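# Braid three cords with two robot hands

## Task

Braid the three cords so they cross one another at least four times. The only entanglement between cords may be the braid itself, and no cord's end may rest on or touch another cord.

## Robot and tools

Robot: two UR-type arms, left_arm and right_arm, each carrying a 16-motor four-finger hand. The left hand is the mirror image of the right. Bases in the scene frame: left_arm at (-0.009, +0.467, 0) m and right_arm at (+0.011, -0.440, 0) m, both turned almost not at all about z. Scene frame: origin on the table top midway between the bases, +z up, +x out over the table, left_arm on the +y side. Image left and right do not match arm names.

Frames. Every pose, velocity, target and offset for an arm is in that arm's own base frame. Turns happen about the Hand target's position. Fixed cameras and the table use the scene frame. The hand point sits just past the index and middle knuckles, on the palm side. Its axes: +z along straight fingers toward the tips, +y out of the palm face, +x across the palm away from the thumb on the right hand and toward the thumb on the left. A rigid mast near the wrist can strike objects.

Row layout (48 numbers, each in [-1, 1], always all 48 even if one arm is idle):
- 1-6: left_arm dx, dy, dz, rx, ry, rz.
- 7-22: left hand motors in this order: index_mcp, index_abd, index_pip, index_dip, middle_mcp, middle_abd, middle_pip, middle_dip, ring_mcp, ring_abd, ring_pip, ring_dip, thumb_cmc, thumb_axl, thumb_mcp, thumb_ipl.
- 23-24: left current_limit, speed.
- 25-48: the same 24 for right_arm.

Pose numbers are offsets, not poses. They are measured from the arm's Hand target as it stood when the action or move began. 1.0 equals 0.6 m for dx/dy/dz, and 180 degrees for the rotation vector rx/ry/rz. Sending the same offset again moves the arm further. Six zeros re-command the current Hand target.

Motor numbers are absolute goal angles scaled between each hinge's two stops. Straight is about -0.75 for _mcp, 0.00 for _abd, -0.58 for _pip and -0.70 for _dip. Toward +1 the finger curls toward the palm. For the thumb, straight is about -0.71 for thumb_cmc, -0.68 for thumb_axl, -0.23 for thumb_mcp and -0.17 for thumb_ipl. A zero is a real goal. To leave a hand unchanged, copy back its hand_goal, hand_current_limit and hand_speed. current_limit maps -1..+1 onto 0..550 mA; it starts at +0.4. speed maps to (speed+1)/2 of 8.5 rad/s; it starts at -0.6. Both persist until changed.

Tools:
- execute_actions(actions, cameras): a list of actions. Each action holds up to 15 rows of 1/30 s each, and the last row is held to fill 15 steps (0.5 s). Every row counts from the action's starting Hand target. An empty list returns state plus all camera images.
- move(target, speed, blend, stop_force, zero, blocking, cameras): straight-line path for each hand point. target is one 48-number row, or up to 15 rows. All rows are offsets from the same starting Hand targets. speed is in m/s, 0.002-3.6, default 0.25; turning is capped at twice that in rad/s. blend is in m and rounds corners; 0 means stop at each row. stop_force is in N, 3-120, shared by both arms, and ends an arm's path when it meets that much resistance; it is unreliable while the hand turns. zero (default true) re-zeros before moving. blocking=false returns after 0.5 s and cannot be combined with stop_force. A move lasts 0.5-10 s and does not avoid obstacles.
- wait(seconds 0-10), stop() to brake a running move, zero_wrist_force(arm), zoom_image(camera, region [x0,y0,x1,y1], at most 504x504 px) on the newest image, read_manual, finished_scene(scene 1 or 2).

Cameras: cam_high, cam_low, cam_close, cam_left_wrist, cam_right_wrist, each 672x504. Pass ["all"], a list of names, or [] in any call. Any unknown name makes the call invalid.

Results: end_effector_position in m with quaternion and velocities in base frame. Hand target is the last commanded pose after clipping, and the next offsets start from it. The hand point often settles a little short of it; if so, send the missing distance. Per-motor lists: hand_goal, hand_measured, hand_current_ma, and hand_state, which reads moving, goal, blocked or overload. Also wrist force and torque in the hand's axes, joint positions and torques, and step readings. A move adds a 'move:' line: done, off_target, moving, held or fault, plus limits such as paced (pose clipped) or held (steps withheld). MOTOR HOT, fault lines and HAND FAULT warn of trouble. After a HAND FAULT, the remaining motion calls in that reply are skipped.

Limits and what to avoid:
- The commanded orientation is clipped to within 32 degrees of the measured one per step.
- A force of about 150 N on an arm, or contact torque at a joint's limit (135 N m for the big joints, 25.2 N m for the wrists), brakes that arm for 10 s. Arms are stiff, so a target slightly past a firm contact can cause this. Approach slowly, using stop_force.
- A motor held at 495 mA or more for 5 s shuts off for 10 s.
- Keep arms apart. The clearance check is not guaranteed, and hand-on-hand grips count as presses between arms.
- Do not route paths close past an arm's own base.
- Never slam, drop, or release moving cords, and never let a cord fall from or be left off the table.
- The finish is judged without the robot, so the braid must hold by itself.

Each tool is called after "Emit:" as name(argument=value, ...), one argument or row to a line, values as JSON.

## Session

Emit:
execute_actions(
  actions=[],
)

Scene clock: 0.00 s.
left_arm: end_effector_position=(+0.4018, -0.5920, +0.1708) hand_goal=(-0.754, +0.000, -0.576, -0.696, -0.754, +0.000, -0.576, -0.696, -0.754, +0.000, -0.576, -0.696, -0.714, -0.678, -0.226, -0.168) hand_measured=(-0.754, +0.000, -0.576, -0.696, -0.754, +0.000, -0.576, -0.696, -0.754, +0.000, -0.576, -0.696, -0.714, -0.678, -0.226, -0.168) hand_current_ma=(+0, +0, +0, +0, +0, +0, +0, +0, +0, +0, +0, +0, +0, +0, +0, +0) hand_state=(goal, goal, goal, goal, goal, goal, goal, goal, goal, goal, goal, goal, goal, goal, goal, goal) hand_current_limit=0.40 hand_speed=-0.60 end_effector_quat_wxyz=(+0.614, +0.589, +0.517, -0.092) | right_arm: end_effector_position=(+0.8470, +0.0646, +0.1725) hand_goal=(-0.754, +0.000, -0.576, -0.696, -0.754, +0.000, -0.576, -0.696, -0.754, +0.000, -0.576, -0.696, -0.714, -0.678, -0.226, -0.168) hand_measured=(-0.754, +0.000, -0.576, -0.696, -0.754, +0.000, -0.576, -0.696, -0.754, +0.000, -0.576, -0.696, -0.714, -0.678, -0.226, -0.168) hand_current_ma=(+0, +0, +0, +0, +0, +0, +0, +0, +0, +0, +0, +0, +0, +0, +0, +0) hand_state=(goal, goal, goal, goal, goal, goal, goal, goal, goal, goal, goal, goal, goal, goal, goal, goal) hand_current_limit=0.40 hand_speed=-0.60 end_effector_quat_wxyz=(+0.248, +0.933, +0.045, +0.256)
Joint positions: left_arm=[2.293 -2.377 -1.974 0.976 1.424 -0.834] | right_arm=[0.144 -0.653 1.068 -2.51 -2.103 1.474]
Joint velocities: within noise
Joint torques (N m): no reading
Wrist force (N): no reading
Wrist torque (N m): no reading
Wrist force, peak (N): no reading
Hand target: left_arm +0.4018, -0.5920, +0.1708; +0.614, +0.589, +0.517, -0.092 | right_arm +0.8470, +0.0646, +0.1725; +0.248, +0.933, +0.045, +0.256

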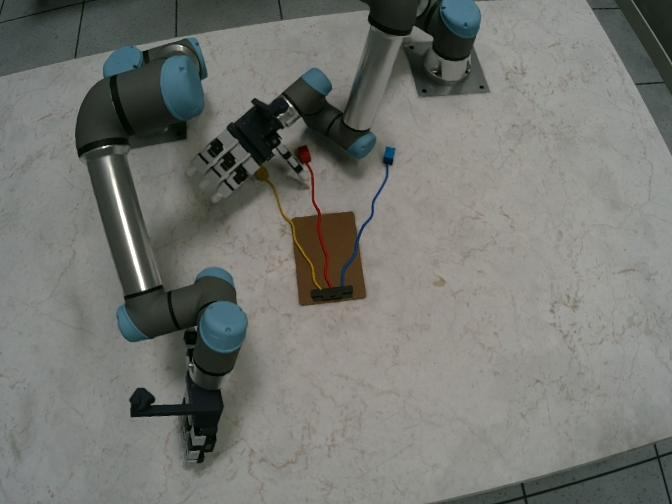

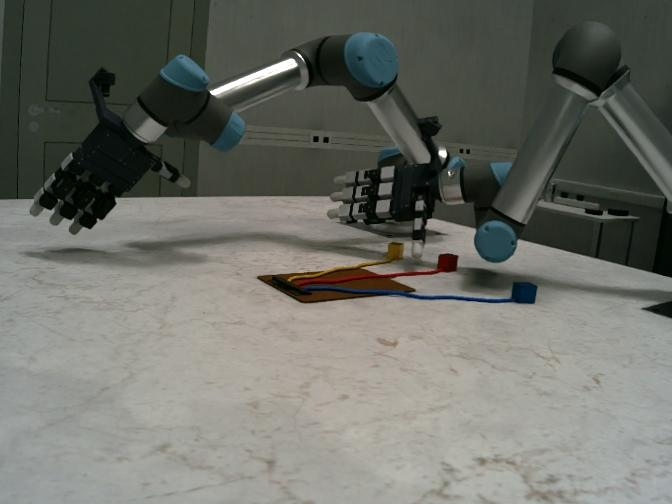

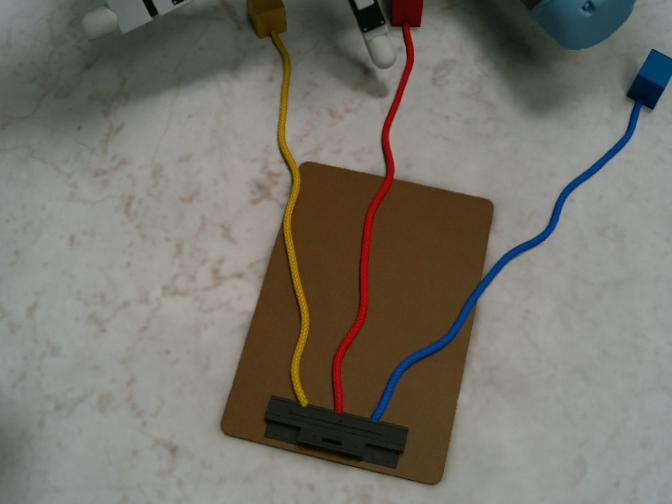

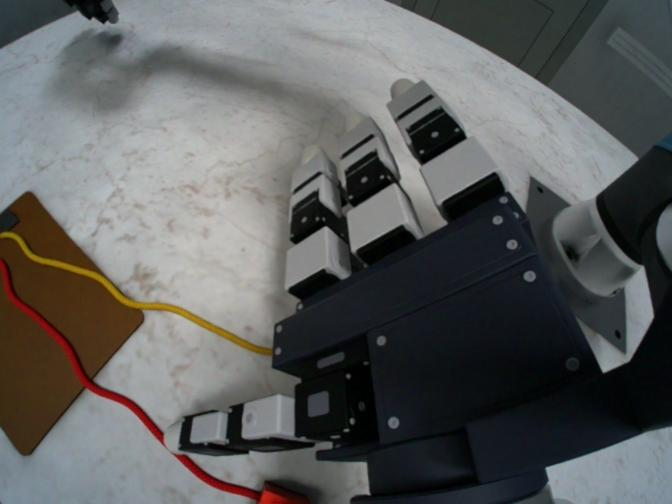

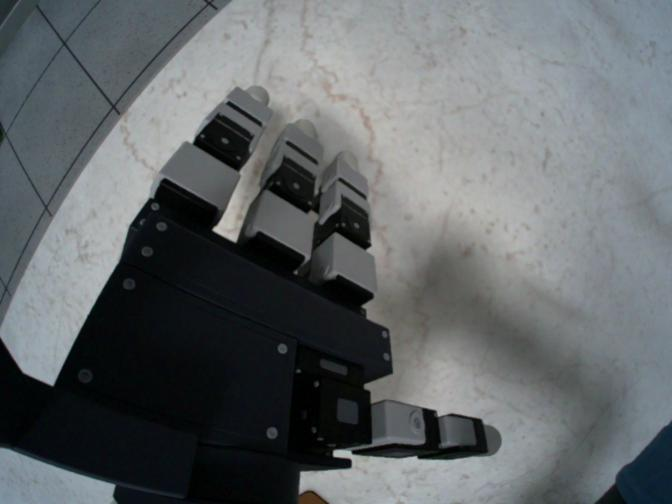

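Emit:
move(
  target=[
    [0,0,0.25,0,0,0,-0.754,-0.1,-0.576,-0.696,-0.754,0.1,-0.576,-0.696,0.6,0,0.73,0.17,-0.714,-0.678,-0.226,-0.168,0.4,-0.6,0,0,0,0,0,0,-0.754,0,-0.576,-0.696,-0.754,0,-0.576,-0.696,-0.754,0,-0.576,-0.696,-0.714,-0.678,-0.226,-0.168,0.4,-0.6],
    [-0.053,0.0822,0.25,0.2771,0.3320,0.1632,-0.754,-0.1,-0.576,-0.696,-0.754,0.1,-0.576,-0.696,0.6,0,0.73,0.17,-0.714,-0.678,-0.226,-0.168,0.4,-0.6,0,0,0,0,0,0,-0.754,0,-0.576,-0.696,-0.754,0,-0.576,-0.696,-0.754,0,-0.576,-0.696,-0.714,-0.678,-0.226,-0.168,0.4,-0.6],
  ],
  speed=0.4,
  blend=0.03,
  cameras=["all"],
)

Scene clock: 35.67 s.
left_arm: end_effector_position=(+0.4010, -0.5911, +0.2475) hand_goal=(-0.754, -0.100, -0.576, -0.696, -0.754, +0.100, -0.576, -0.696, +0.600, +0.000, +0.730, +0.170, -0.714, -0.678, -0.226, -0.168) hand_measured=(-0.758, -0.102, -0.576, -0.696, -0.758, +0.096, -0.576, -0.696, +0.436, +0.000, +0.690, +0.164, -0.718, -0.678, -0.226, -0.168) hand_current_ma=(-3, +0, +0, +0, -3, -3, +0, +0, -385, +0, -73, -4, -2, +0, +0, +0) hand_state=(goal, goal, goal, goal, goal, goal, goal, goal, blocked, goal, blocked, goal, goal, goal, goal, goal) hand_current_limit=0.40 hand_speed=-0.60 end_effector_quat_wxyz=(+0.617, +0.588, +0.515, -0.092) | right_arm: end_effector_position=(+0.8470, +0.0646, +0.1725) hand_goal=(-0.754, +0.000, -0.576, -0.696, -0.754, +0.000, -0.576, -0.696, -0.754, +0.000, -0.576, -0.696, -0.714, -0.678, -0.226, -0.168) hand_measured=(-0.756, +0.000, -0.576, -0.696, -0.756, +0.000, -0.576, -0.696, -0.756, +0.000, -0.576, -0.696, -0.716, -0.678, -0.226, -0.168) hand_current_ma=(-3, +0, -1, +0, -2, +0, -1, +0, -2, +0, -1, +0, -3, +1, +2, +1) hand_state=(goal, goal, goal, goal, goal, goal, goal, goal, goal, goal, goal, goal, goal, goal, goal, goal) hand_current_limit=0.40 hand_speed=-0.60 end_effector_quat_wxyz=(+0.248, +0.933, +0.045, +0.256)
Joint positions: left_arm=[2.292 -2.203 -1.993 0.829 1.424 -0.834] | right_arm=[0.144 -0.653 1.068 -2.51 -2.103 1.474]
Joint torques (N m): left_arm=[5.64 30.92 20.28 4.21 -2.01 1.13] | right_arm=[0.21 -60.57 -24.73 -3.03 -0.85 -0.26]
Wrist force (N): left_arm=[0.1 -0.2 -0.4] | right_arm=[-0.1 -0.2 0.1]
Wrist torque (N m): left_arm=[-0.01 -0.07 -0.04] | right_arm=[-0.04 0.00 -0.01]
Wrist force, peak (N): left_arm=[-7.6 6.1 -2.8] | right_arm=[0.0 -0.3 0.6]
Hand target: left_arm +0.4010, -0.5911, +0.2475; +0.617, +0.588, +0.515, -0.092 (not the last commanded pose) | right_arm +0.8470, +0.0646, +0.1725; +0.248, +0.933, +0.045, +0.256
Off the commanded pose: left_arm 0.093 m, 84 deg | right_arm 0.000 m, 0 deg.
move: held (left_arm; a check stopped the path); path passed 0 of 2 targets; limits=held
pose unreachable (left arm): on one or more control steps of this call, first in action 0 (counted from 0), this arm could not follow its commanded pose, so it was not sent that pose on those steps. It may still have moved: this result reports where it is.
cause: moving toward the commanded pose would bring a part of the arm too close to another arm (a part of this arm just beyond joint 6 (wrist 3) and a part of the right arm just beyond its joint 2 (shoulder lift), 56 mm apart when this arm was first held).
camera_calibration:
cam_left_wrist: T_world_to_cam=[[-0.823201, -0.527556, 0.209821, -0.0742523], [-0.555392, 0.671583, -0.490425, 0.689637], [0.117814, -0.520251, -0.845848, -0.0196693], [0, 0, 0, 1]] pos_world=[0.324211, -0.512553, 0.337158]

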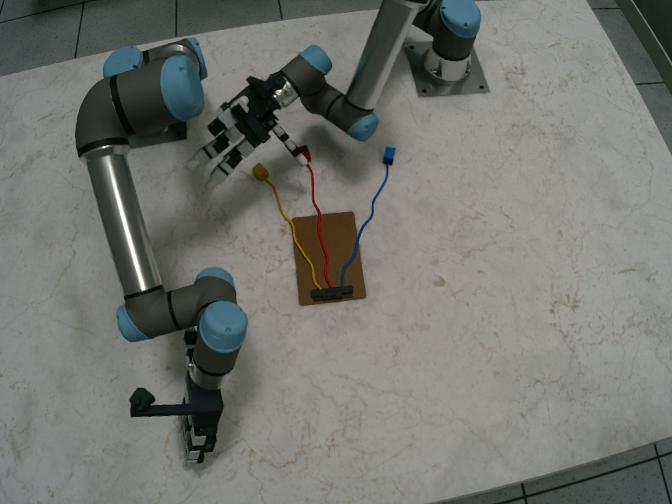

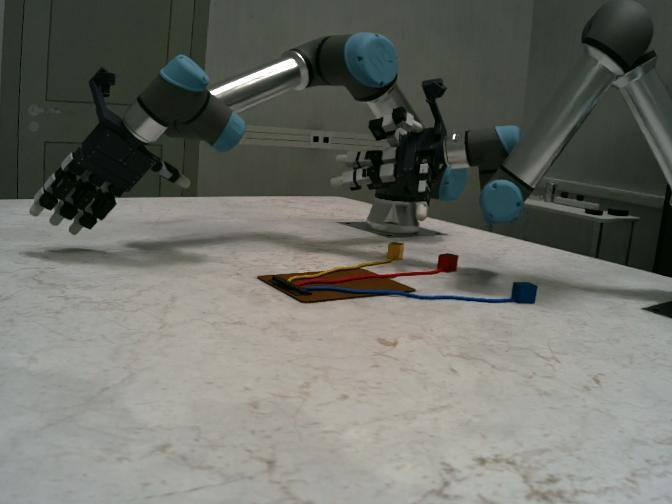

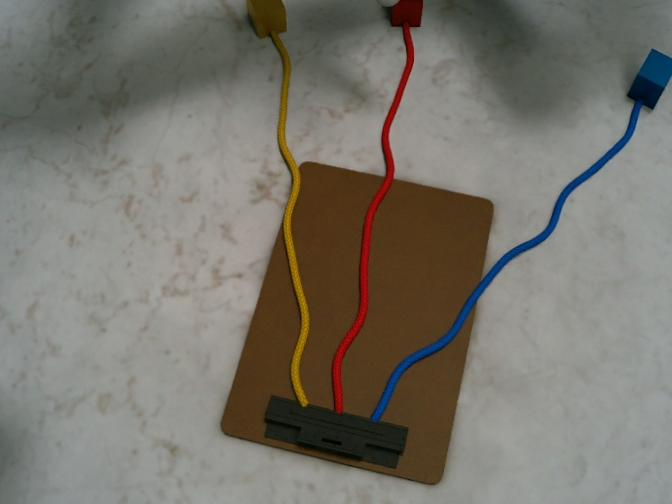

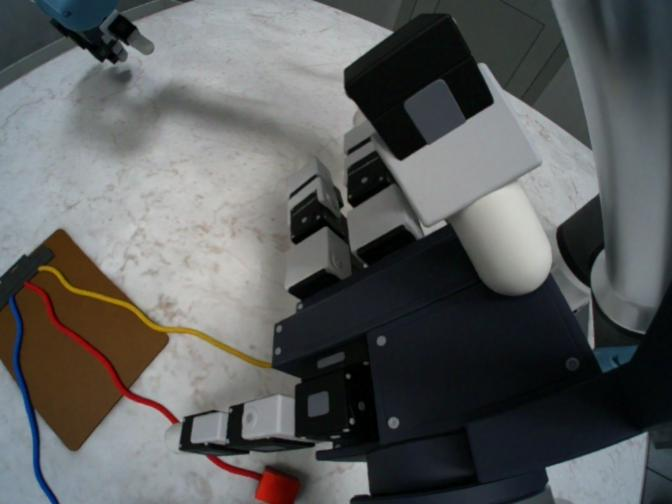

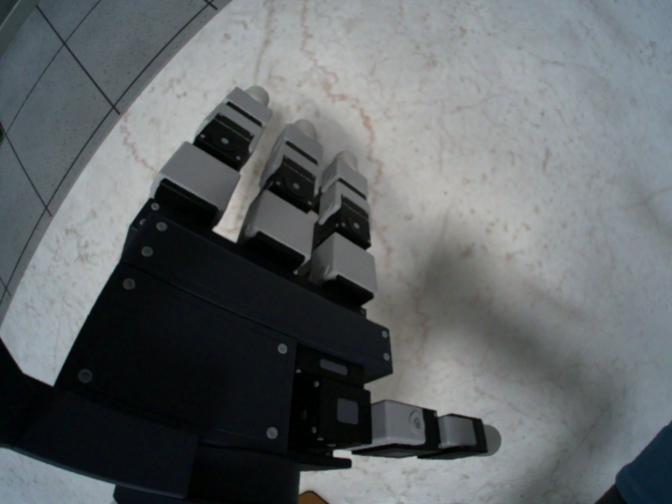

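Emit:
move(
  target=[
    [0.05,0.17,0.1,0,0,0,-0.754,-0.1,-0.576,-0.696,-0.754,0.1,-0.576,-0.696,0.4,0,0.7,0.17,-0.714,-0.678,-0.226,-0.168,0.4,-0.6,-0.167,-0.417,0.083,0,0,0,-0.754,0,-0.576,-0.696,-0.754,0,-0.576,-0.696,-0.754,0,-0.576,-0.696,-0.714,-0.678,-0.226,-0.168,0.4,-0.6],
    [0,0.17,0.17,0.2771,0.3320,0.1632,-0.754,-0.1,-0.576,-0.696,-0.754,0.1,-0.576,-0.696,0.4,0,0.7,0.17,-0.714,-0.678,-0.226,-0.168,0.4,-0.6,-0.167,-0.417,0.083,0,0,0,-0.754,0,-0.576,-0.696,-0.754,0,-0.576,-0.696,-0.754,0,-0.576,-0.696,-0.714,-0.678,-0.226,-0.168,0.4,-0.6],
  ],
  speed=0.3,
  blend=0.03,
  cameras=["all"],
)

Scene clock: 43.50 s.
left_arm: end_effector_position=(+0.4010, -0.4891, +0.3495) hand_goal=(-0.754, -0.100, -0.576, -0.696, -0.754, +0.100, -0.576, -0.696, +0.400, +0.000, +0.700, +0.170, -0.714, -0.678, -0.226, -0.168) hand_measured=(-0.756, -0.102, -0.576, -0.696, -0.756, +0.096, -0.576, -0.696, +0.394, +0.000, +0.698, +0.170, -0.716, -0.678, -0.224, -0.168) hand_current_ma=(-1, +0, +0, +0, -1, -2, +0, +0, -4, +0, +0, +0, -1, +0, +2, +0) hand_state=(goal, goal, goal, goal, goal, goal, goal, goal, goal, goal, goal, goal, goal, goal, goal, goal) hand_current_limit=0.40 hand_speed=-0.60 end_effector_quat_wxyz=(+0.004, +0.520, +0.854, +0.000) | right_arm: end_effector_position=(+0.7468, -0.1856, +0.2223) hand_goal=(-0.754, +0.000, -0.576, -0.696, -0.754, +0.000, -0.576, -0.696, -0.754, +0.000, -0.576, -0.696, -0.714, -0.678, -0.226, -0.168) hand_measured=(-0.756, +0.000, -0.576, -0.696, -0.756, +0.000, -0.576, -0.696, -0.756, +0.000, -0.576, -0.696, -0.716, -0.678, -0.224, -0.168) hand_current_ma=(-6, +0, -1, +0, -5, +0, -1, +0, -5, +0, -1, +0, -5, +1, +2, +1) hand_state=(goal, goal, goal, goal, goal, goal, goal, goal, goal, goal, goal, goal, goal, goal, goal, goal) hand_current_limit=0.40 hand_speed=-0.60 end_effector_quat_wxyz=(+0.248, +0.933, +0.045, +0.256)
Joint positions: left_arm=[2.328 -1.896 -1.213 -1.597 1.574 -1.289] | right_arm=[-0.213 -0.985 1.565 -2.815 -1.9 1.148]
Joint torques (N m): left_arm=[7.18 30.13 31.19 0.46 -1.98 -2.27] | right_arm=[-12.86 -60.55 -15.56 -5.64 1.14 -3.13]
Wrist force (N): left_arm=[-0.7 0.5 1.3] | right_arm=[-0.2 -0.4 0.6]
Wrist torque (N m): left_arm=[0.11 -0.10 0.10] | right_arm=[-0.08 0.00 -0.03]
Wrist force, peak (N): left_arm=[-1.0 1.0 1.4] | right_arm=[0.5 -2.3 0.1]
Hand target: left_arm +0.4010, -0.4891, +0.3495; +0.004, +0.520, +0.854, +0.000 | right_arm +0.7468, -0.1856, +0.2223; +0.248, +0.933, +0.045, +0.256
Off the commanded pose: left_arm 0.000 m, 0 deg | right_arm 0.000 m, 0 deg.
move: done
camera_calibration:
cam_left_wrist: T_world_to_cam=[[-0.184769, -0.981536, 0.0494783, -0.463831], [-0.663571, 0.161734, 0.730422, 0.0385286], [-0.724937, 0.102127, -0.681202, 0.704538], [0, 0, 0, 1]] pos_world=[0.45061, -0.533451, 0.47474]
cam_right_wrist: T_world_to_cam=[[-0.685859, -0.725886, -0.051831, 0.421738], [-0.727342, 0.681409, 0.0815866, 0.604972], [-0.0239045, 0.0936558, -0.995318, 0.378402], [0, 0, 0, 1]] pos_world=[0.73832, -0.141539, 0.349132]

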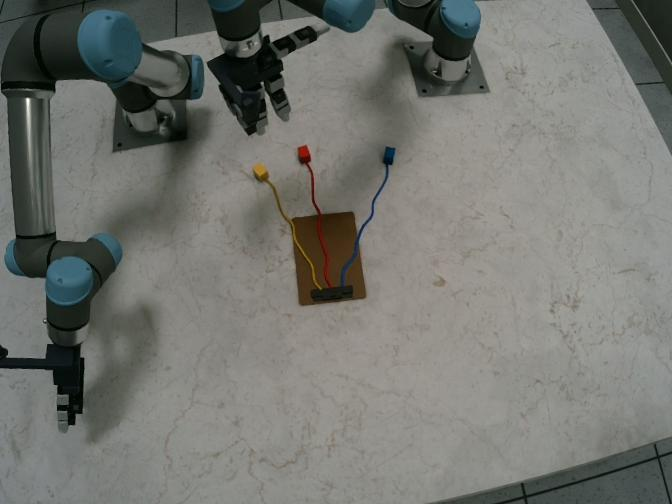

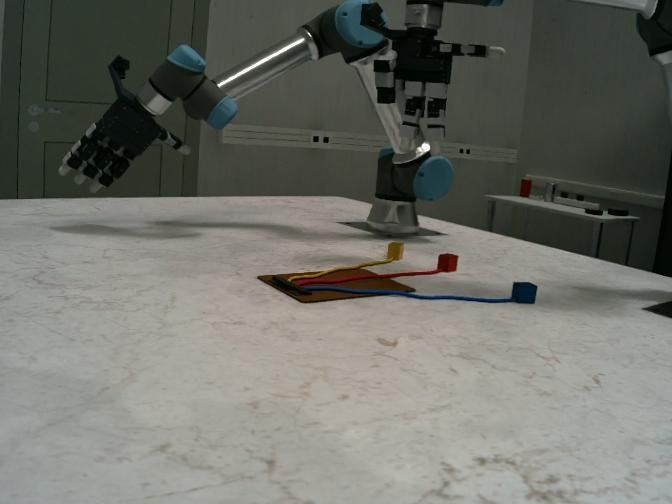

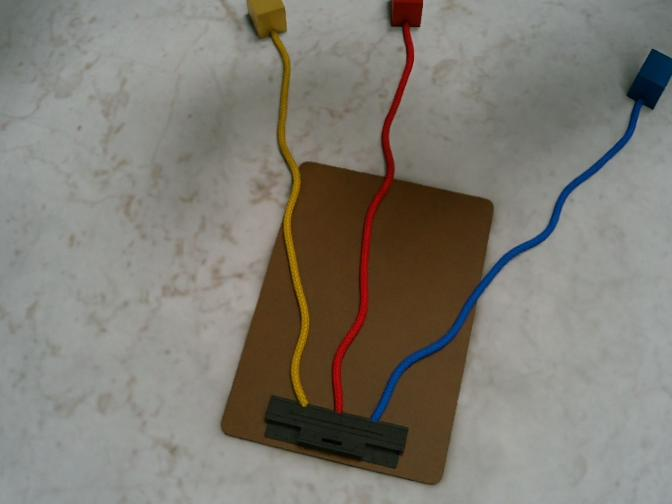

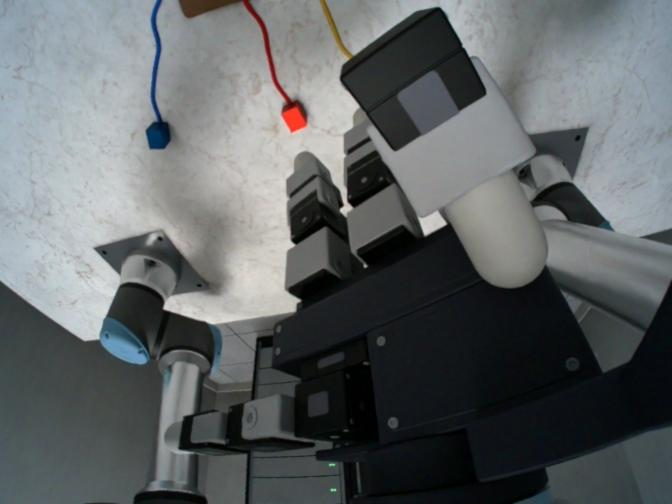

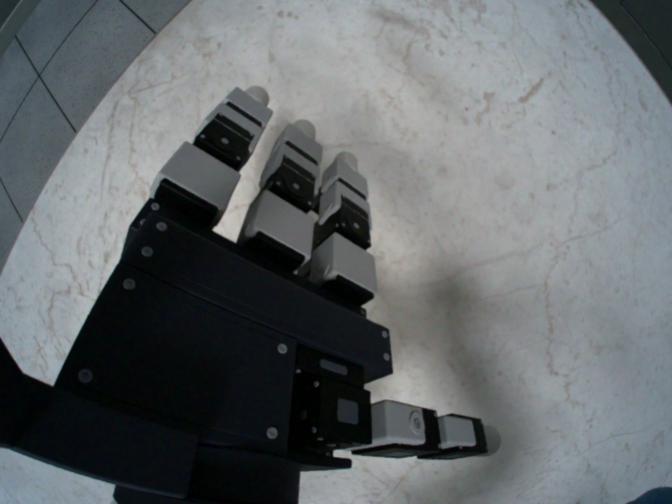

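Emit:
move(
  target=[-0.0517,-0.0893,-0.2167,0,0,0,-0.754,-0.13,-0.576,-0.696,-0.754,0.13,-0.576,-0.696,-0.754,0,0.93,0.3,-0.714,-0.678,-0.226,-0.168,0.4,-0.6,0,0,0,0,0,0,-0.754,0,-0.576,-0.696,-0.754,0,-0.576,-0.696,-0.754,0,-0.576,-0.696,-0.714,-0.678,-0.226,-0.168,0.4,-0.6],
  speed=0.3,
  cameras=["cam_high","cam_close","cam_left_wrist"],
)

Scene clock: 46.73 s.
left_arm: end_effector_position=(+0.3700, -0.5427, +0.2195) hand_goal=(-0.754, -0.130, -0.576, -0.696, -0.754, +0.130, -0.576, -0.696, -0.754, +0.000, +0.930, +0.300, -0.714, -0.678, -0.226, -0.168) hand_measured=(-0.754, -0.126, -0.576, -0.696, -0.754, +0.126, -0.576, -0.696, -0.752, +0.000, +0.926, +0.298, -0.716, -0.678, -0.222, -0.168) hand_current_ma=(+0, +2, +0, +0, +0, -2, +0, +0, +0, +0, -3, -2, -1, +0, +2, +0) hand_state=(goal, goal, goal, goal, goal, goal, goal, goal, goal, goal, goal, goal, goal, goal, goal, goal) hand_current_limit=0.40 hand_speed=-0.60 end_effector_quat_wxyz=(+0.004, +0.520, +0.854, +0.000) | right_arm: end_effector_position=(+0.7468, -0.1856, +0.2223) hand_goal=(-0.754, +0.000, -0.576, -0.696, -0.754, +0.000, -0.576, -0.696, -0.754, +0.000, -0.576, -0.696, -0.714, -0.678, -0.226, -0.168) hand_measured=(-0.756, +0.000, -0.576, -0.696, -0.756, +0.000, -0.576, -0.696, -0.756, +0.000, -0.576, -0.696, -0.716, -0.678, -0.224, -0.168) hand_current_ma=(-6, +0, -1, +0, -5, +0, -1, +0, -5, +0, -1, +0, -5, +1, +2, +1) hand_state=(goal, goal, goal, goal, goal, goal, goal, goal, goal, goal, goal, goal, goal, goal, goal, goal) hand_current_limit=0.40 hand_speed=-0.60 end_effector_quat_wxyz=(+0.248, +0.933, +0.045, +0.256)
Joint positions: left_arm=[2.237 -2.01 -1.387 -1.309 1.574 -1.38] | right_arm=[-0.213 -0.985 1.565 -2.815 -1.9 1.148]
Joint torques (N m): left_arm=[-6.25 32.36 15.28 4.14 2.07 -2.31] | right_arm=[-12.4 -61.1 -15.35 -5.63 1.24 -3.1]
Wrist force (N): left_arm=[-0.4 0.6 1.6] | right_arm=[-0.3 -0.4 0.2]
Wrist torque (N m): left_arm=[0.06 -0.12 0.10] | right_arm=[-0.05 0.01 -0.04]
Wrist force, peak (N): left_arm=[-1.0 0.5 2.9] | right_arm=[0.0 -0.9 0.4]
Hand target: left_arm +0.3700, -0.5427, +0.2194; +0.004, +0.520, +0.854, +0.000 | right_arm +0.7468, -0.1856, +0.2223; +0.248, +0.933, +0.045, +0.256
Off the commanded pose: left_arm 0.000 m, 0 deg | right_arm 0.000 m, 0 deg.
move: done
camera_calibration:
cam_left_wrist: T_world_to_cam=[[-0.18485, -0.981523, 0.0494292, -0.515679], [-0.663503, 0.161744, 0.730481, 0.121538], [-0.724979, 0.102233, -0.681141, 0.599042], [0, 0, 0, 1]] pos_world=[0.419611, -0.587051, 0.34474]
Images, in order (width x height): cam_high 672x504, cam_close 672x504, cam_left_wrist 672x504.

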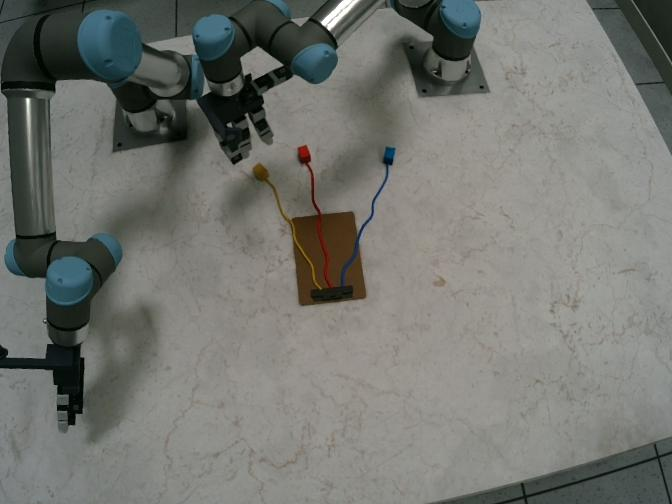

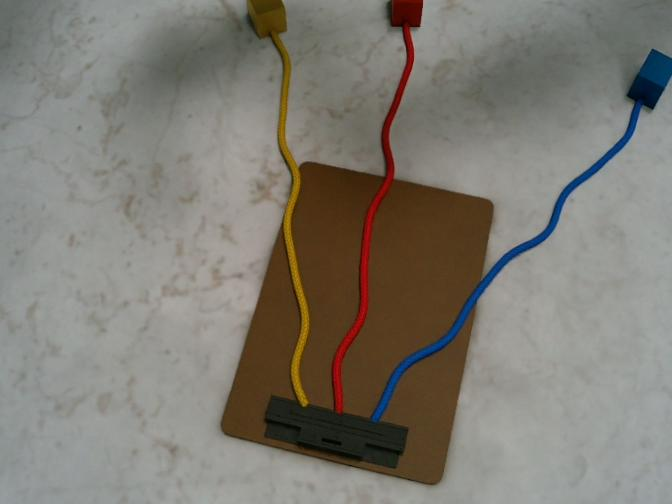

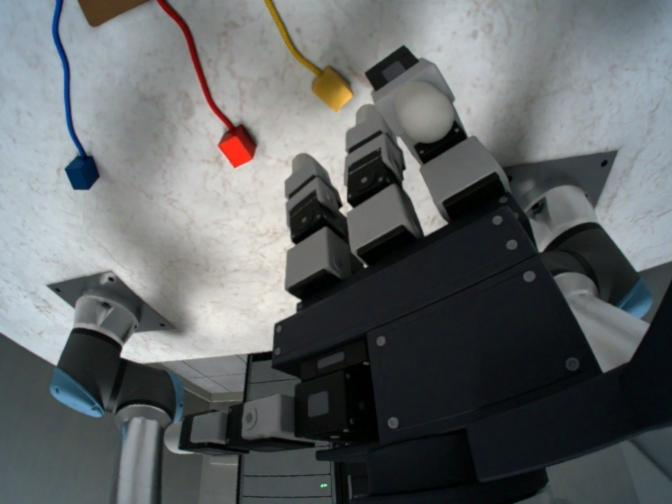

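Emit:
zoom_image(
  camera="cam_left_wrist",
  region=[200, 20, 400, 170],
)

Emit:
zoom_image(
  camera="cam_close",
  region=[220, 0, 470, 120],
)

Scaled by 2.520 from the camera's 672x504 image, which has a finer 960x720 frame.

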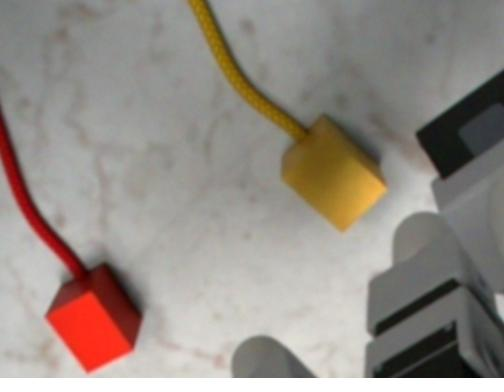

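Scaled by 2.016 from the camera's 672x504 image, which has a finer 960x720 frame.

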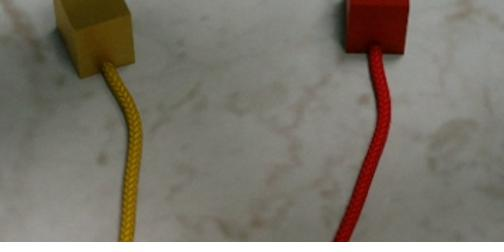

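Emit:
move(
  target=[0.0227,0.0073,-0.099,0,0,0.054,-0.754,-0.13,-0.576,-0.696,-0.754,0.13,-0.576,-0.696,-0.754,0,0.93,0.3,-0.714,-0.678,-0.226,-0.168,0.4,-0.6,0,0,0,0,0,0,-0.754,0,-0.576,-0.696,-0.754,0,-0.576,-0.696,-0.754,0,-0.576,-0.696,-0.714,-0.678,-0.226,-0.168,0.4,-0.6],
  speed=0.2,
  cameras=["cam_low","cam_close","cam_left_wrist"],
)

Emit:
zoom_image(
  camera="cam_left_wrist",
  region=[200, 50, 400, 200],
)

Scene clock: 55.47 s.
left_arm: end_effector_position=(+0.3836, -0.5383, +0.1601) hand_goal=(-0.754, -0.130, -0.576, -0.696, -0.754, +0.130, -0.576, -0.696, -0.754, +0.000, +0.930, +0.300, -0.714, -0.678, -0.226, -0.168) hand_measured=(-0.754, -0.126, -0.576, -0.696, -0.754, +0.126, -0.576, -0.696, -0.752, +0.000, +0.926, +0.298, -0.716, -0.678, -0.222, -0.168) hand_current_ma=(+0, +2, +0, +0, +0, -2, +0, +0, +0, +0, -3, -2, -1, +0, +2, +0) hand_state=(goal, goal, goal, goal, goal, goal, goal, goal, goal, goal, goal, goal, goal, goal, goal, goal) hand_current_limit=0.40 hand_speed=-0.60 end_effector_quat_wxyz=(+0.004, +0.446, +0.895, +0.001) | right_arm: end_effector_position=(+0.7468, -0.1856, +0.2223) hand_goal=(-0.754, +0.000, -0.576, -0.696, -0.754, +0.000, -0.576, -0.696, -0.754, +0.000, -0.576, -0.696, -0.714, -0.678, -0.226, -0.168) hand_measured=(-0.756, +0.000, -0.576, -0.696, -0.756, +0.000, -0.576, -0.696, -0.756, +0.000, -0.576, -0.696, -0.716, -0.678, -0.224, -0.168) hand_current_ma=(-6, +0, -1, +0, -5, +0, -1, +0, -5, +0, -1, +0, -5, +1, +2, +1) hand_state=(goal, goal, goal, goal, goal, goal, goal, goal, goal, goal, goal, goal, goal, goal, goal, goal) hand_current_limit=0.40 hand_speed=-0.60 end_effector_quat_wxyz=(+0.248, +0.933, +0.045, +0.256)
Joint positions: left_arm=[2.26 -2.092 -1.42 -1.194 1.575 -1.527] | right_arm=[-0.213 -0.985 1.565 -2.815 -1.9 1.148]
Joint torques (N m): left_arm=[6.91 35.9 14.45 4.32 2.03 -2.32] | right_arm=[-11.97 -60.87 -16.16 -5.47 1.13 -3.08]
Wrist force (N): left_arm=[-0.2 0.8 1.5] | right_arm=[-0.1 -0.5 0.1]
Wrist torque (N m): left_arm=[0.11 -0.15 0.12] | right_arm=[-0.05 0.00 -0.02]
Wrist force, peak (N): left_arm=[-0.7 0.7 2.5] | right_arm=[0.0 -0.8 0.5]
Hand target: left_arm +0.3836, -0.5383, +0.1600; +0.004, +0.446, +0.895, +0.001 | right_arm +0.7468, -0.1856, +0.2223; +0.248, +0.933, +0.045, +0.256
Off the commanded pose: left_arm 0.000 m, 0 deg | right_arm 0.000 m, 0 deg.
move: done
camera_calibration:
cam_left_wrist: T_world_to_cam=[[-0.0166088, -0.998637, 0.0494771, -0.579707], [-0.681258, 0.0475226, 0.730499, 0.118554], [-0.731855, -0.0215739, -0.681119, 0.503967], [0, 0, 0, 1]] pos_world=[0.439969, -0.573678, 0.28534]
Images, in order (width x height): cam_low 672x504, cam_close 672x504, cam_left_wrist 672x504.

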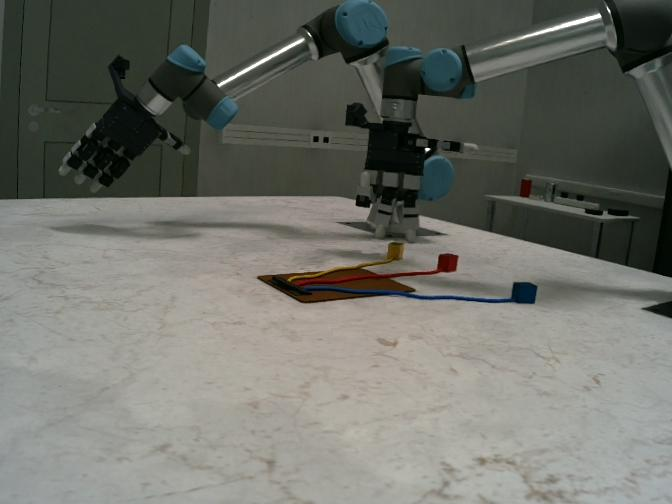

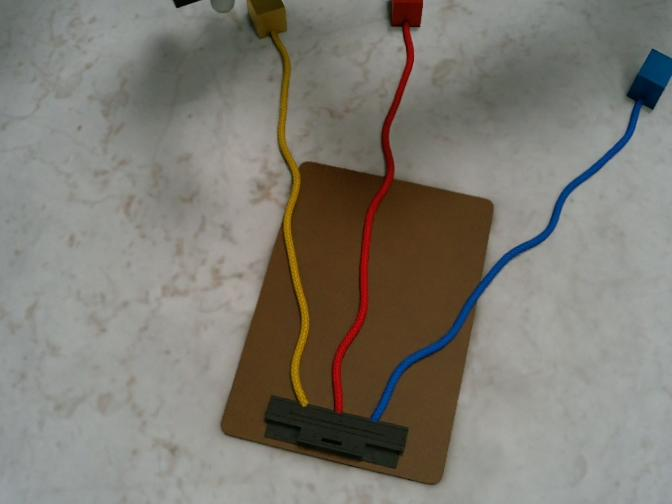

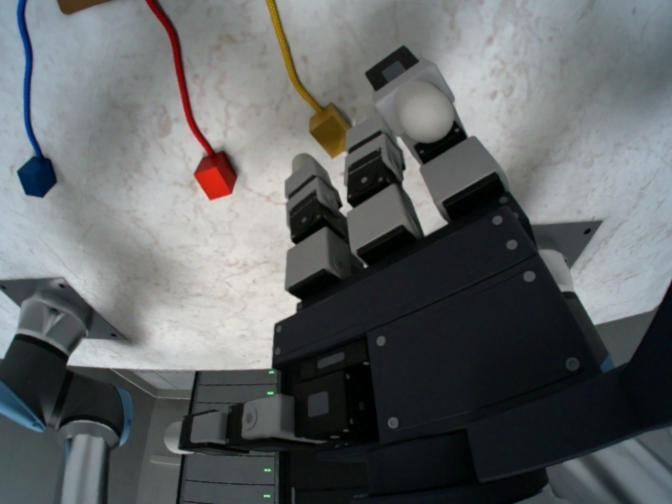

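Scaled by 2.520 from the camera's 672x504 image, which has a finer 960x720 frame.

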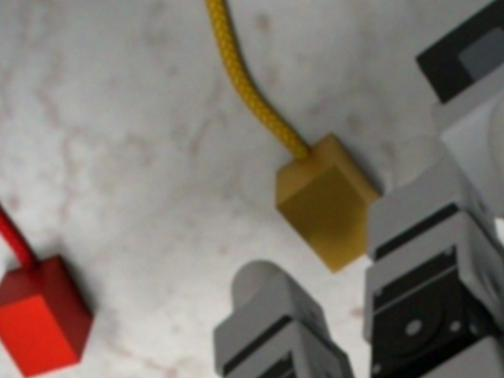

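Emit:
move(
  target=[0,0,-0.0567,0,0,0,-0.754,-0.13,-0.576,-0.696,-0.754,0.13,-0.576,-0.696,-0.754,0,0.93,0.3,-0.714,-0.678,-0.226,-0.168,0.4,-0.6,0,0,0,0,0,0,-0.754,0,-0.576,-0.696,-0.754,0,-0.576,-0.696,-0.754,0,-0.576,-0.696,-0.714,-0.678,-0.226,-0.168,0.4,-0.6],
  speed=0.06,
  stop_force=6,
  cameras=["cam_low","cam_close","cam_left_wrist"],
)

Emit:
zoom_image(
  camera="cam_left_wrist",
  region=[250, 80, 450, 230],
)

Emit:
zoom_image(
  camera="cam_low",
  region=[330, 150, 480, 300],
)

Scene clock: 59.57 s.
left_arm: end_effector_position=(+0.3836, -0.5383, +0.1260) hand_goal=(-0.754, -0.130, -0.576, -0.696, -0.754, +0.130, -0.576, -0.696, -0.754, +0.000, +0.930, +0.300, -0.714, -0.678, -0.226, -0.168) hand_measured=(-0.754, -0.128, -0.576, -0.696, -0.754, +0.126, -0.576, -0.696, -0.752, +0.000, +0.926, +0.298, -0.716, -0.678, -0.222, -0.168) hand_current_ma=(+0, +1, +0, +0, +0, -2, +0, +0, +0, +0, -3, -2, -1, +0, +2, +0) hand_state=(goal, goal, goal, goal, goal, goal, goal, goal, goal, goal, goal, goal, goal, goal, goal, goal) hand_current_limit=0.40 hand_speed=-0.60 end_effector_quat_wxyz=(+0.004, +0.446, +0.895, +0.001) | right_arm: end_effector_position=(+0.7468, -0.1856, +0.2223) hand_goal=(-0.754, +0.000, -0.576, -0.696, -0.754, +0.000, -0.576, -0.696, -0.754, +0.000, -0.576, -0.696, -0.714, -0.678, -0.226, -0.168) hand_measured=(-0.756, +0.000, -0.576, -0.696, -0.756, +0.000, -0.576, -0.696, -0.756, +0.000, -0.576, -0.696, -0.716, -0.678, -0.224, -0.168) hand_current_ma=(-6, +0, -1, +0, -5, +0, -1, +0, -5, +0, -1, +0, -5, +1, +2, +1) hand_state=(goal, goal, goal, goal, goal, goal, goal, goal, goal, goal, goal, goal, goal, goal, goal, goal) hand_current_limit=0.40 hand_speed=-0.60 end_effector_quat_wxyz=(+0.248, +0.933, +0.045, +0.256)
Joint positions: left_arm=[2.26 -2.125 -1.463 -1.119 1.575 -1.527] | right_arm=[-0.213 -0.985 1.565 -2.815 -1.9 1.148]
Joint torques (N m): left_arm=[4.97 36.46 13.89 4.25 1.16 -1.01] | right_arm=[-12.45 -60.66 -15.77 -5.46 1.22 -2.97]
Wrist force (N): left_arm=[-0.3 0.6 1.3] | right_arm=[0.1 -0.5 0.2]
Wrist torque (N m): left_arm=[0.08 -0.13 0.12] | right_arm=[-0.06 -0.02 -0.02]
Wrist force, peak (N): left_arm=[-0.5 0.6 2.0] | right_arm=[0.0 -0.9 0.4]
Hand target: left_arm +0.3836, -0.5383, +0.1260; +0.004, +0.446, +0.895, +0.001 | right_arm +0.7468, -0.1856, +0.2223; +0.248, +0.933, +0.045, +0.256
Off the commanded pose: left_arm 0.000 m, 0 deg | right_arm 0.000 m, 0 deg.
move: done
camera_calibration:
cam_left_wrist: T_world_to_cam=[[-0.0163999, -0.998644, 0.0493988, -0.578096], [-0.681264, 0.047323, 0.730506, 0.143351], [-0.731854, -0.0216734, -0.681117, 0.480683], [0, 0, 0, 1]] pos_world=[0.439969, -0.573679, 0.25124]
Images, in order (width x height): cam_low 672x504, cam_close 672x504, cam_left_wrist 672x504.

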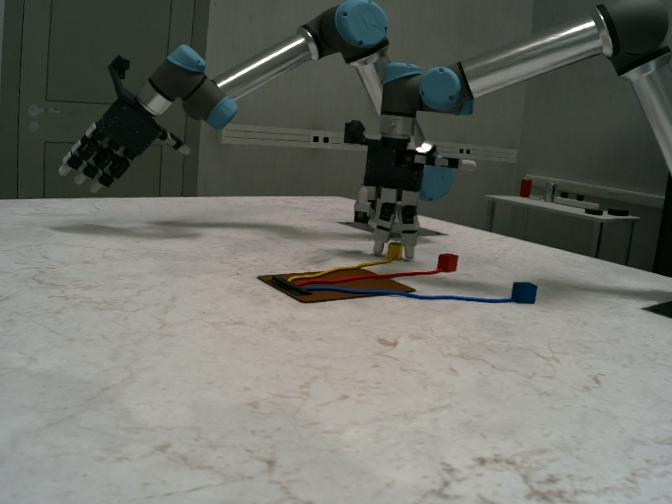

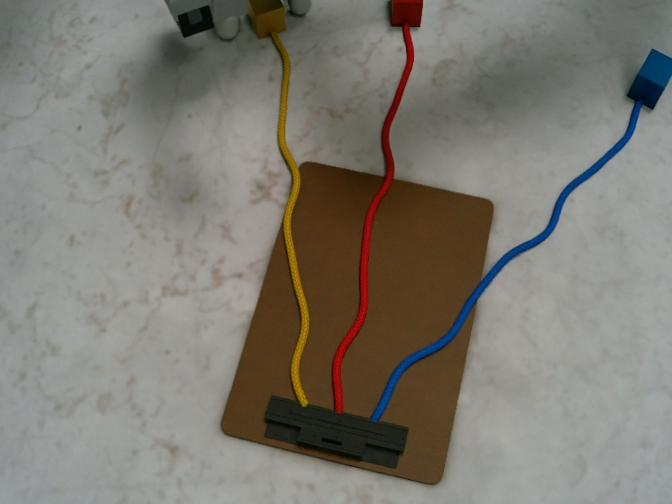

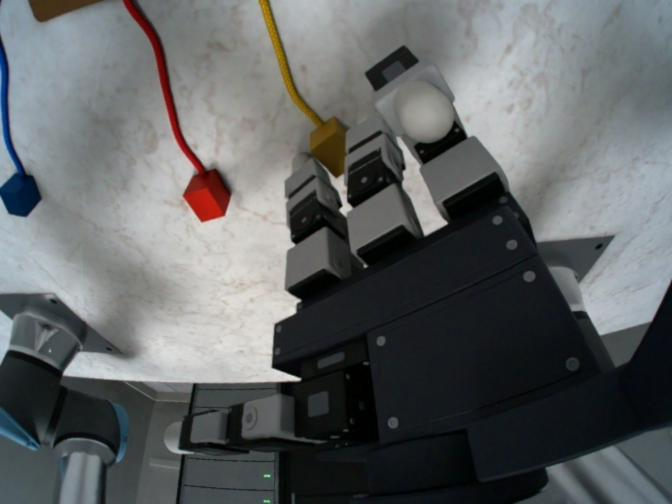

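Scaled by 2.520 from the camera's 672x504 image, which has a finer 960x720 frame.

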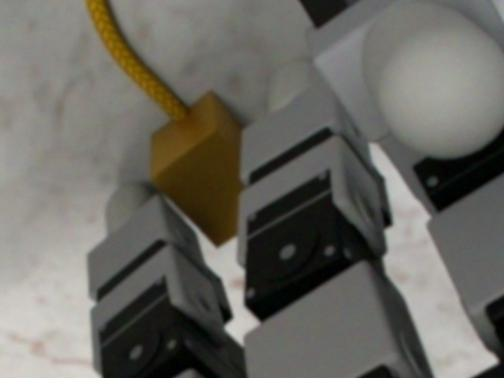

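Scaled by 3.360 from the camera's 672x504 image, which has a finer 960x720 frame.

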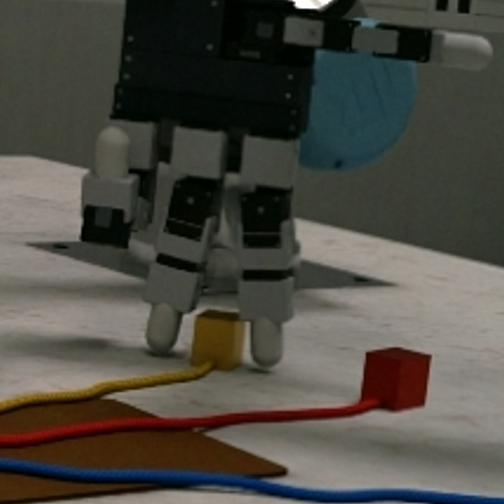

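Emit:
move(
  target=[0,0,0,0,0,0,-0.754,0.15,-0.576,-0.696,-0.754,-0.15,-0.576,-0.696,-0.754,0,0.93,0.3,-0.714,-0.678,-0.226,-0.168,0.4,-0.8,0,0,0,0,0,0,-0.754,0,-0.576,-0.696,-0.754,0,-0.576,-0.696,-0.754,0,-0.576,-0.696,-0.714,-0.678,-0.226,-0.168,0.4,-0.6],
  speed=0.1,
  cameras=["cam_low","cam_left_wrist"],
)

Emit:
zoom_image(
  camera="cam_left_wrist",
  region=[250, 80, 450, 230],
)

Emit:
zoom_image(
  camera="cam_low",
  region=[330, 150, 480, 300],
)

Scene clock: 61.60 s.
left_arm: end_effector_position=(+0.3836, -0.5383, +0.1260) hand_goal=(-0.754, +0.150, -0.576, -0.696, -0.754, -0.150, -0.576, -0.696, -0.754, +0.000, +0.930, +0.300, -0.714, -0.678, -0.226, -0.168) hand_measured=(-0.754, -0.006, -0.576, -0.696, -0.754, -0.006, -0.576, -0.696, -0.752, +0.000, +0.926, +0.298, -0.716, -0.678, -0.222, -0.168) hand_current_ma=(+0, -385, +0, +0, +0, +385, +0, +0, +0, +0, -3, -2, -1, +0, +2, +0) hand_state=(goal, blocked, goal, goal, goal, blocked, goal, goal, goal, goal, goal, goal, goal, goal, goal, goal) hand_current_limit=0.40 hand_speed=-0.80 end_effector_quat_wxyz=(+0.004, +0.446, +0.895, +0.001) | right_arm: end_effector_position=(+0.7468, -0.1856, +0.2223) hand_goal=(-0.754, +0.000, -0.576, -0.696, -0.754, +0.000, -0.576, -0.696, -0.754, +0.000, -0.576, -0.696, -0.714, -0.678, -0.226, -0.168) hand_measured=(-0.756, +0.000, -0.576, -0.696, -0.756, +0.000, -0.576, -0.696, -0.756, +0.000, -0.576, -0.696, -0.716, -0.678, -0.224, -0.168) hand_current_ma=(-6, +0, -1, +0, -5, +0, -1, +0, -5, +0, -1, +0, -5, +1, +2, +1) hand_state=(goal, goal, goal, goal, goal, goal, goal, goal, goal, goal, goal, goal, goal, goal, goal, goal) hand_current_limit=0.40 hand_speed=-0.60 end_effector_quat_wxyz=(+0.248, +0.933, +0.045, +0.256)
Joint positions: left_arm=[2.26 -2.125 -1.463 -1.119 1.575 -1.527] | right_arm=[-0.213 -0.985 1.565 -2.815 -1.9 1.148]
Joint torques (N m): left_arm=[0.07 38.16 15.34 2.81 1.22 1.19] | right_arm=[-12.42 -60.85 -15.52 -5.5 1.24 -3.01]
Wrist force (N): left_arm=[-0.3 0.5 1.6] | right_arm=[0.1 -0.4 0.1]
Wrist torque (N m): left_arm=[0.03 -0.14 0.13] | right_arm=[-0.04 -0.02 -0.01]
Wrist force, peak (N): left_arm=[-0.7 0.8 2.2] | right_arm=[-0.1 -0.7 0.4]
Hand target: left_arm +0.3836, -0.5383, +0.1260; +0.004, +0.446, +0.895, +0.001 | right_arm +0.7468, -0.1856, +0.2223; +0.248, +0.933, +0.045, +0.256
Off the commanded pose: left_arm 0.000 m, 0 deg | right_arm 0.000 m, 0 deg.
move: done
camera_calibration:
cam_left_wrist: T_world_to_cam=[[-0.0163999, -0.998644, 0.0493988, -0.578096], [-0.681264, 0.047323, 0.730506, 0.143351], [-0.731854, -0.0216734, -0.681117, 0.480683], [0, 0, 0, 1]] pos_world=[0.439969, -0.573679, 0.25124]
Images, in order (width x height): cam_low 672x504, cam_left_wrist 672x504.

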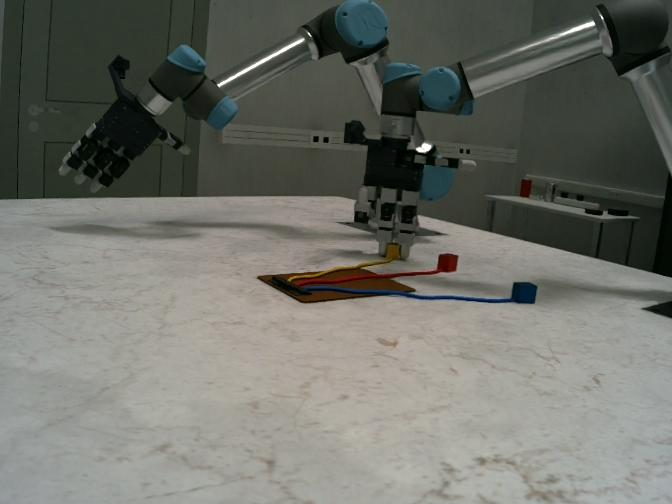

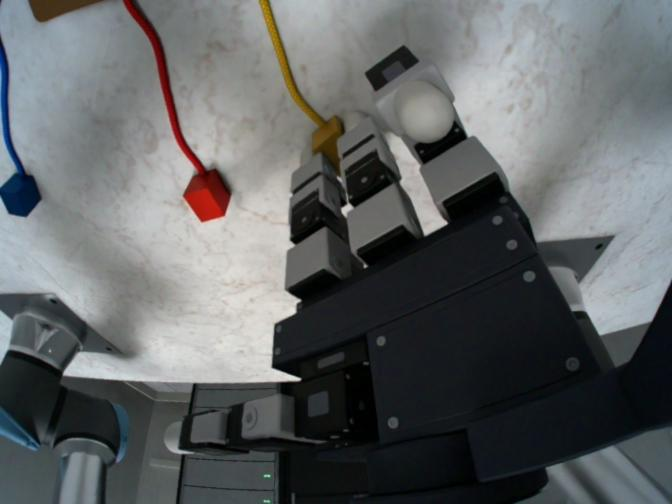

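Scaled by 2.520 from the camera's 672x504 image, which has a finer 960x720 frame.

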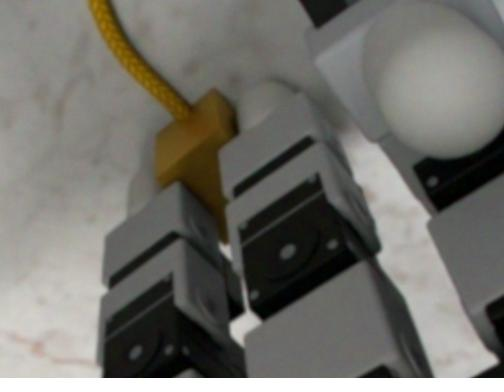

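Scaled by 3.360 from the camera's 672x504 image, which has a finer 960x720 frame.

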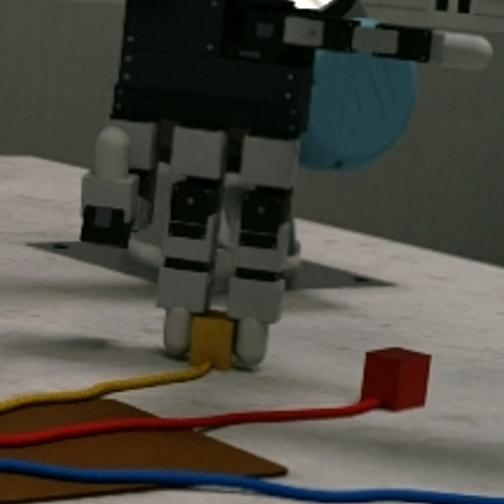

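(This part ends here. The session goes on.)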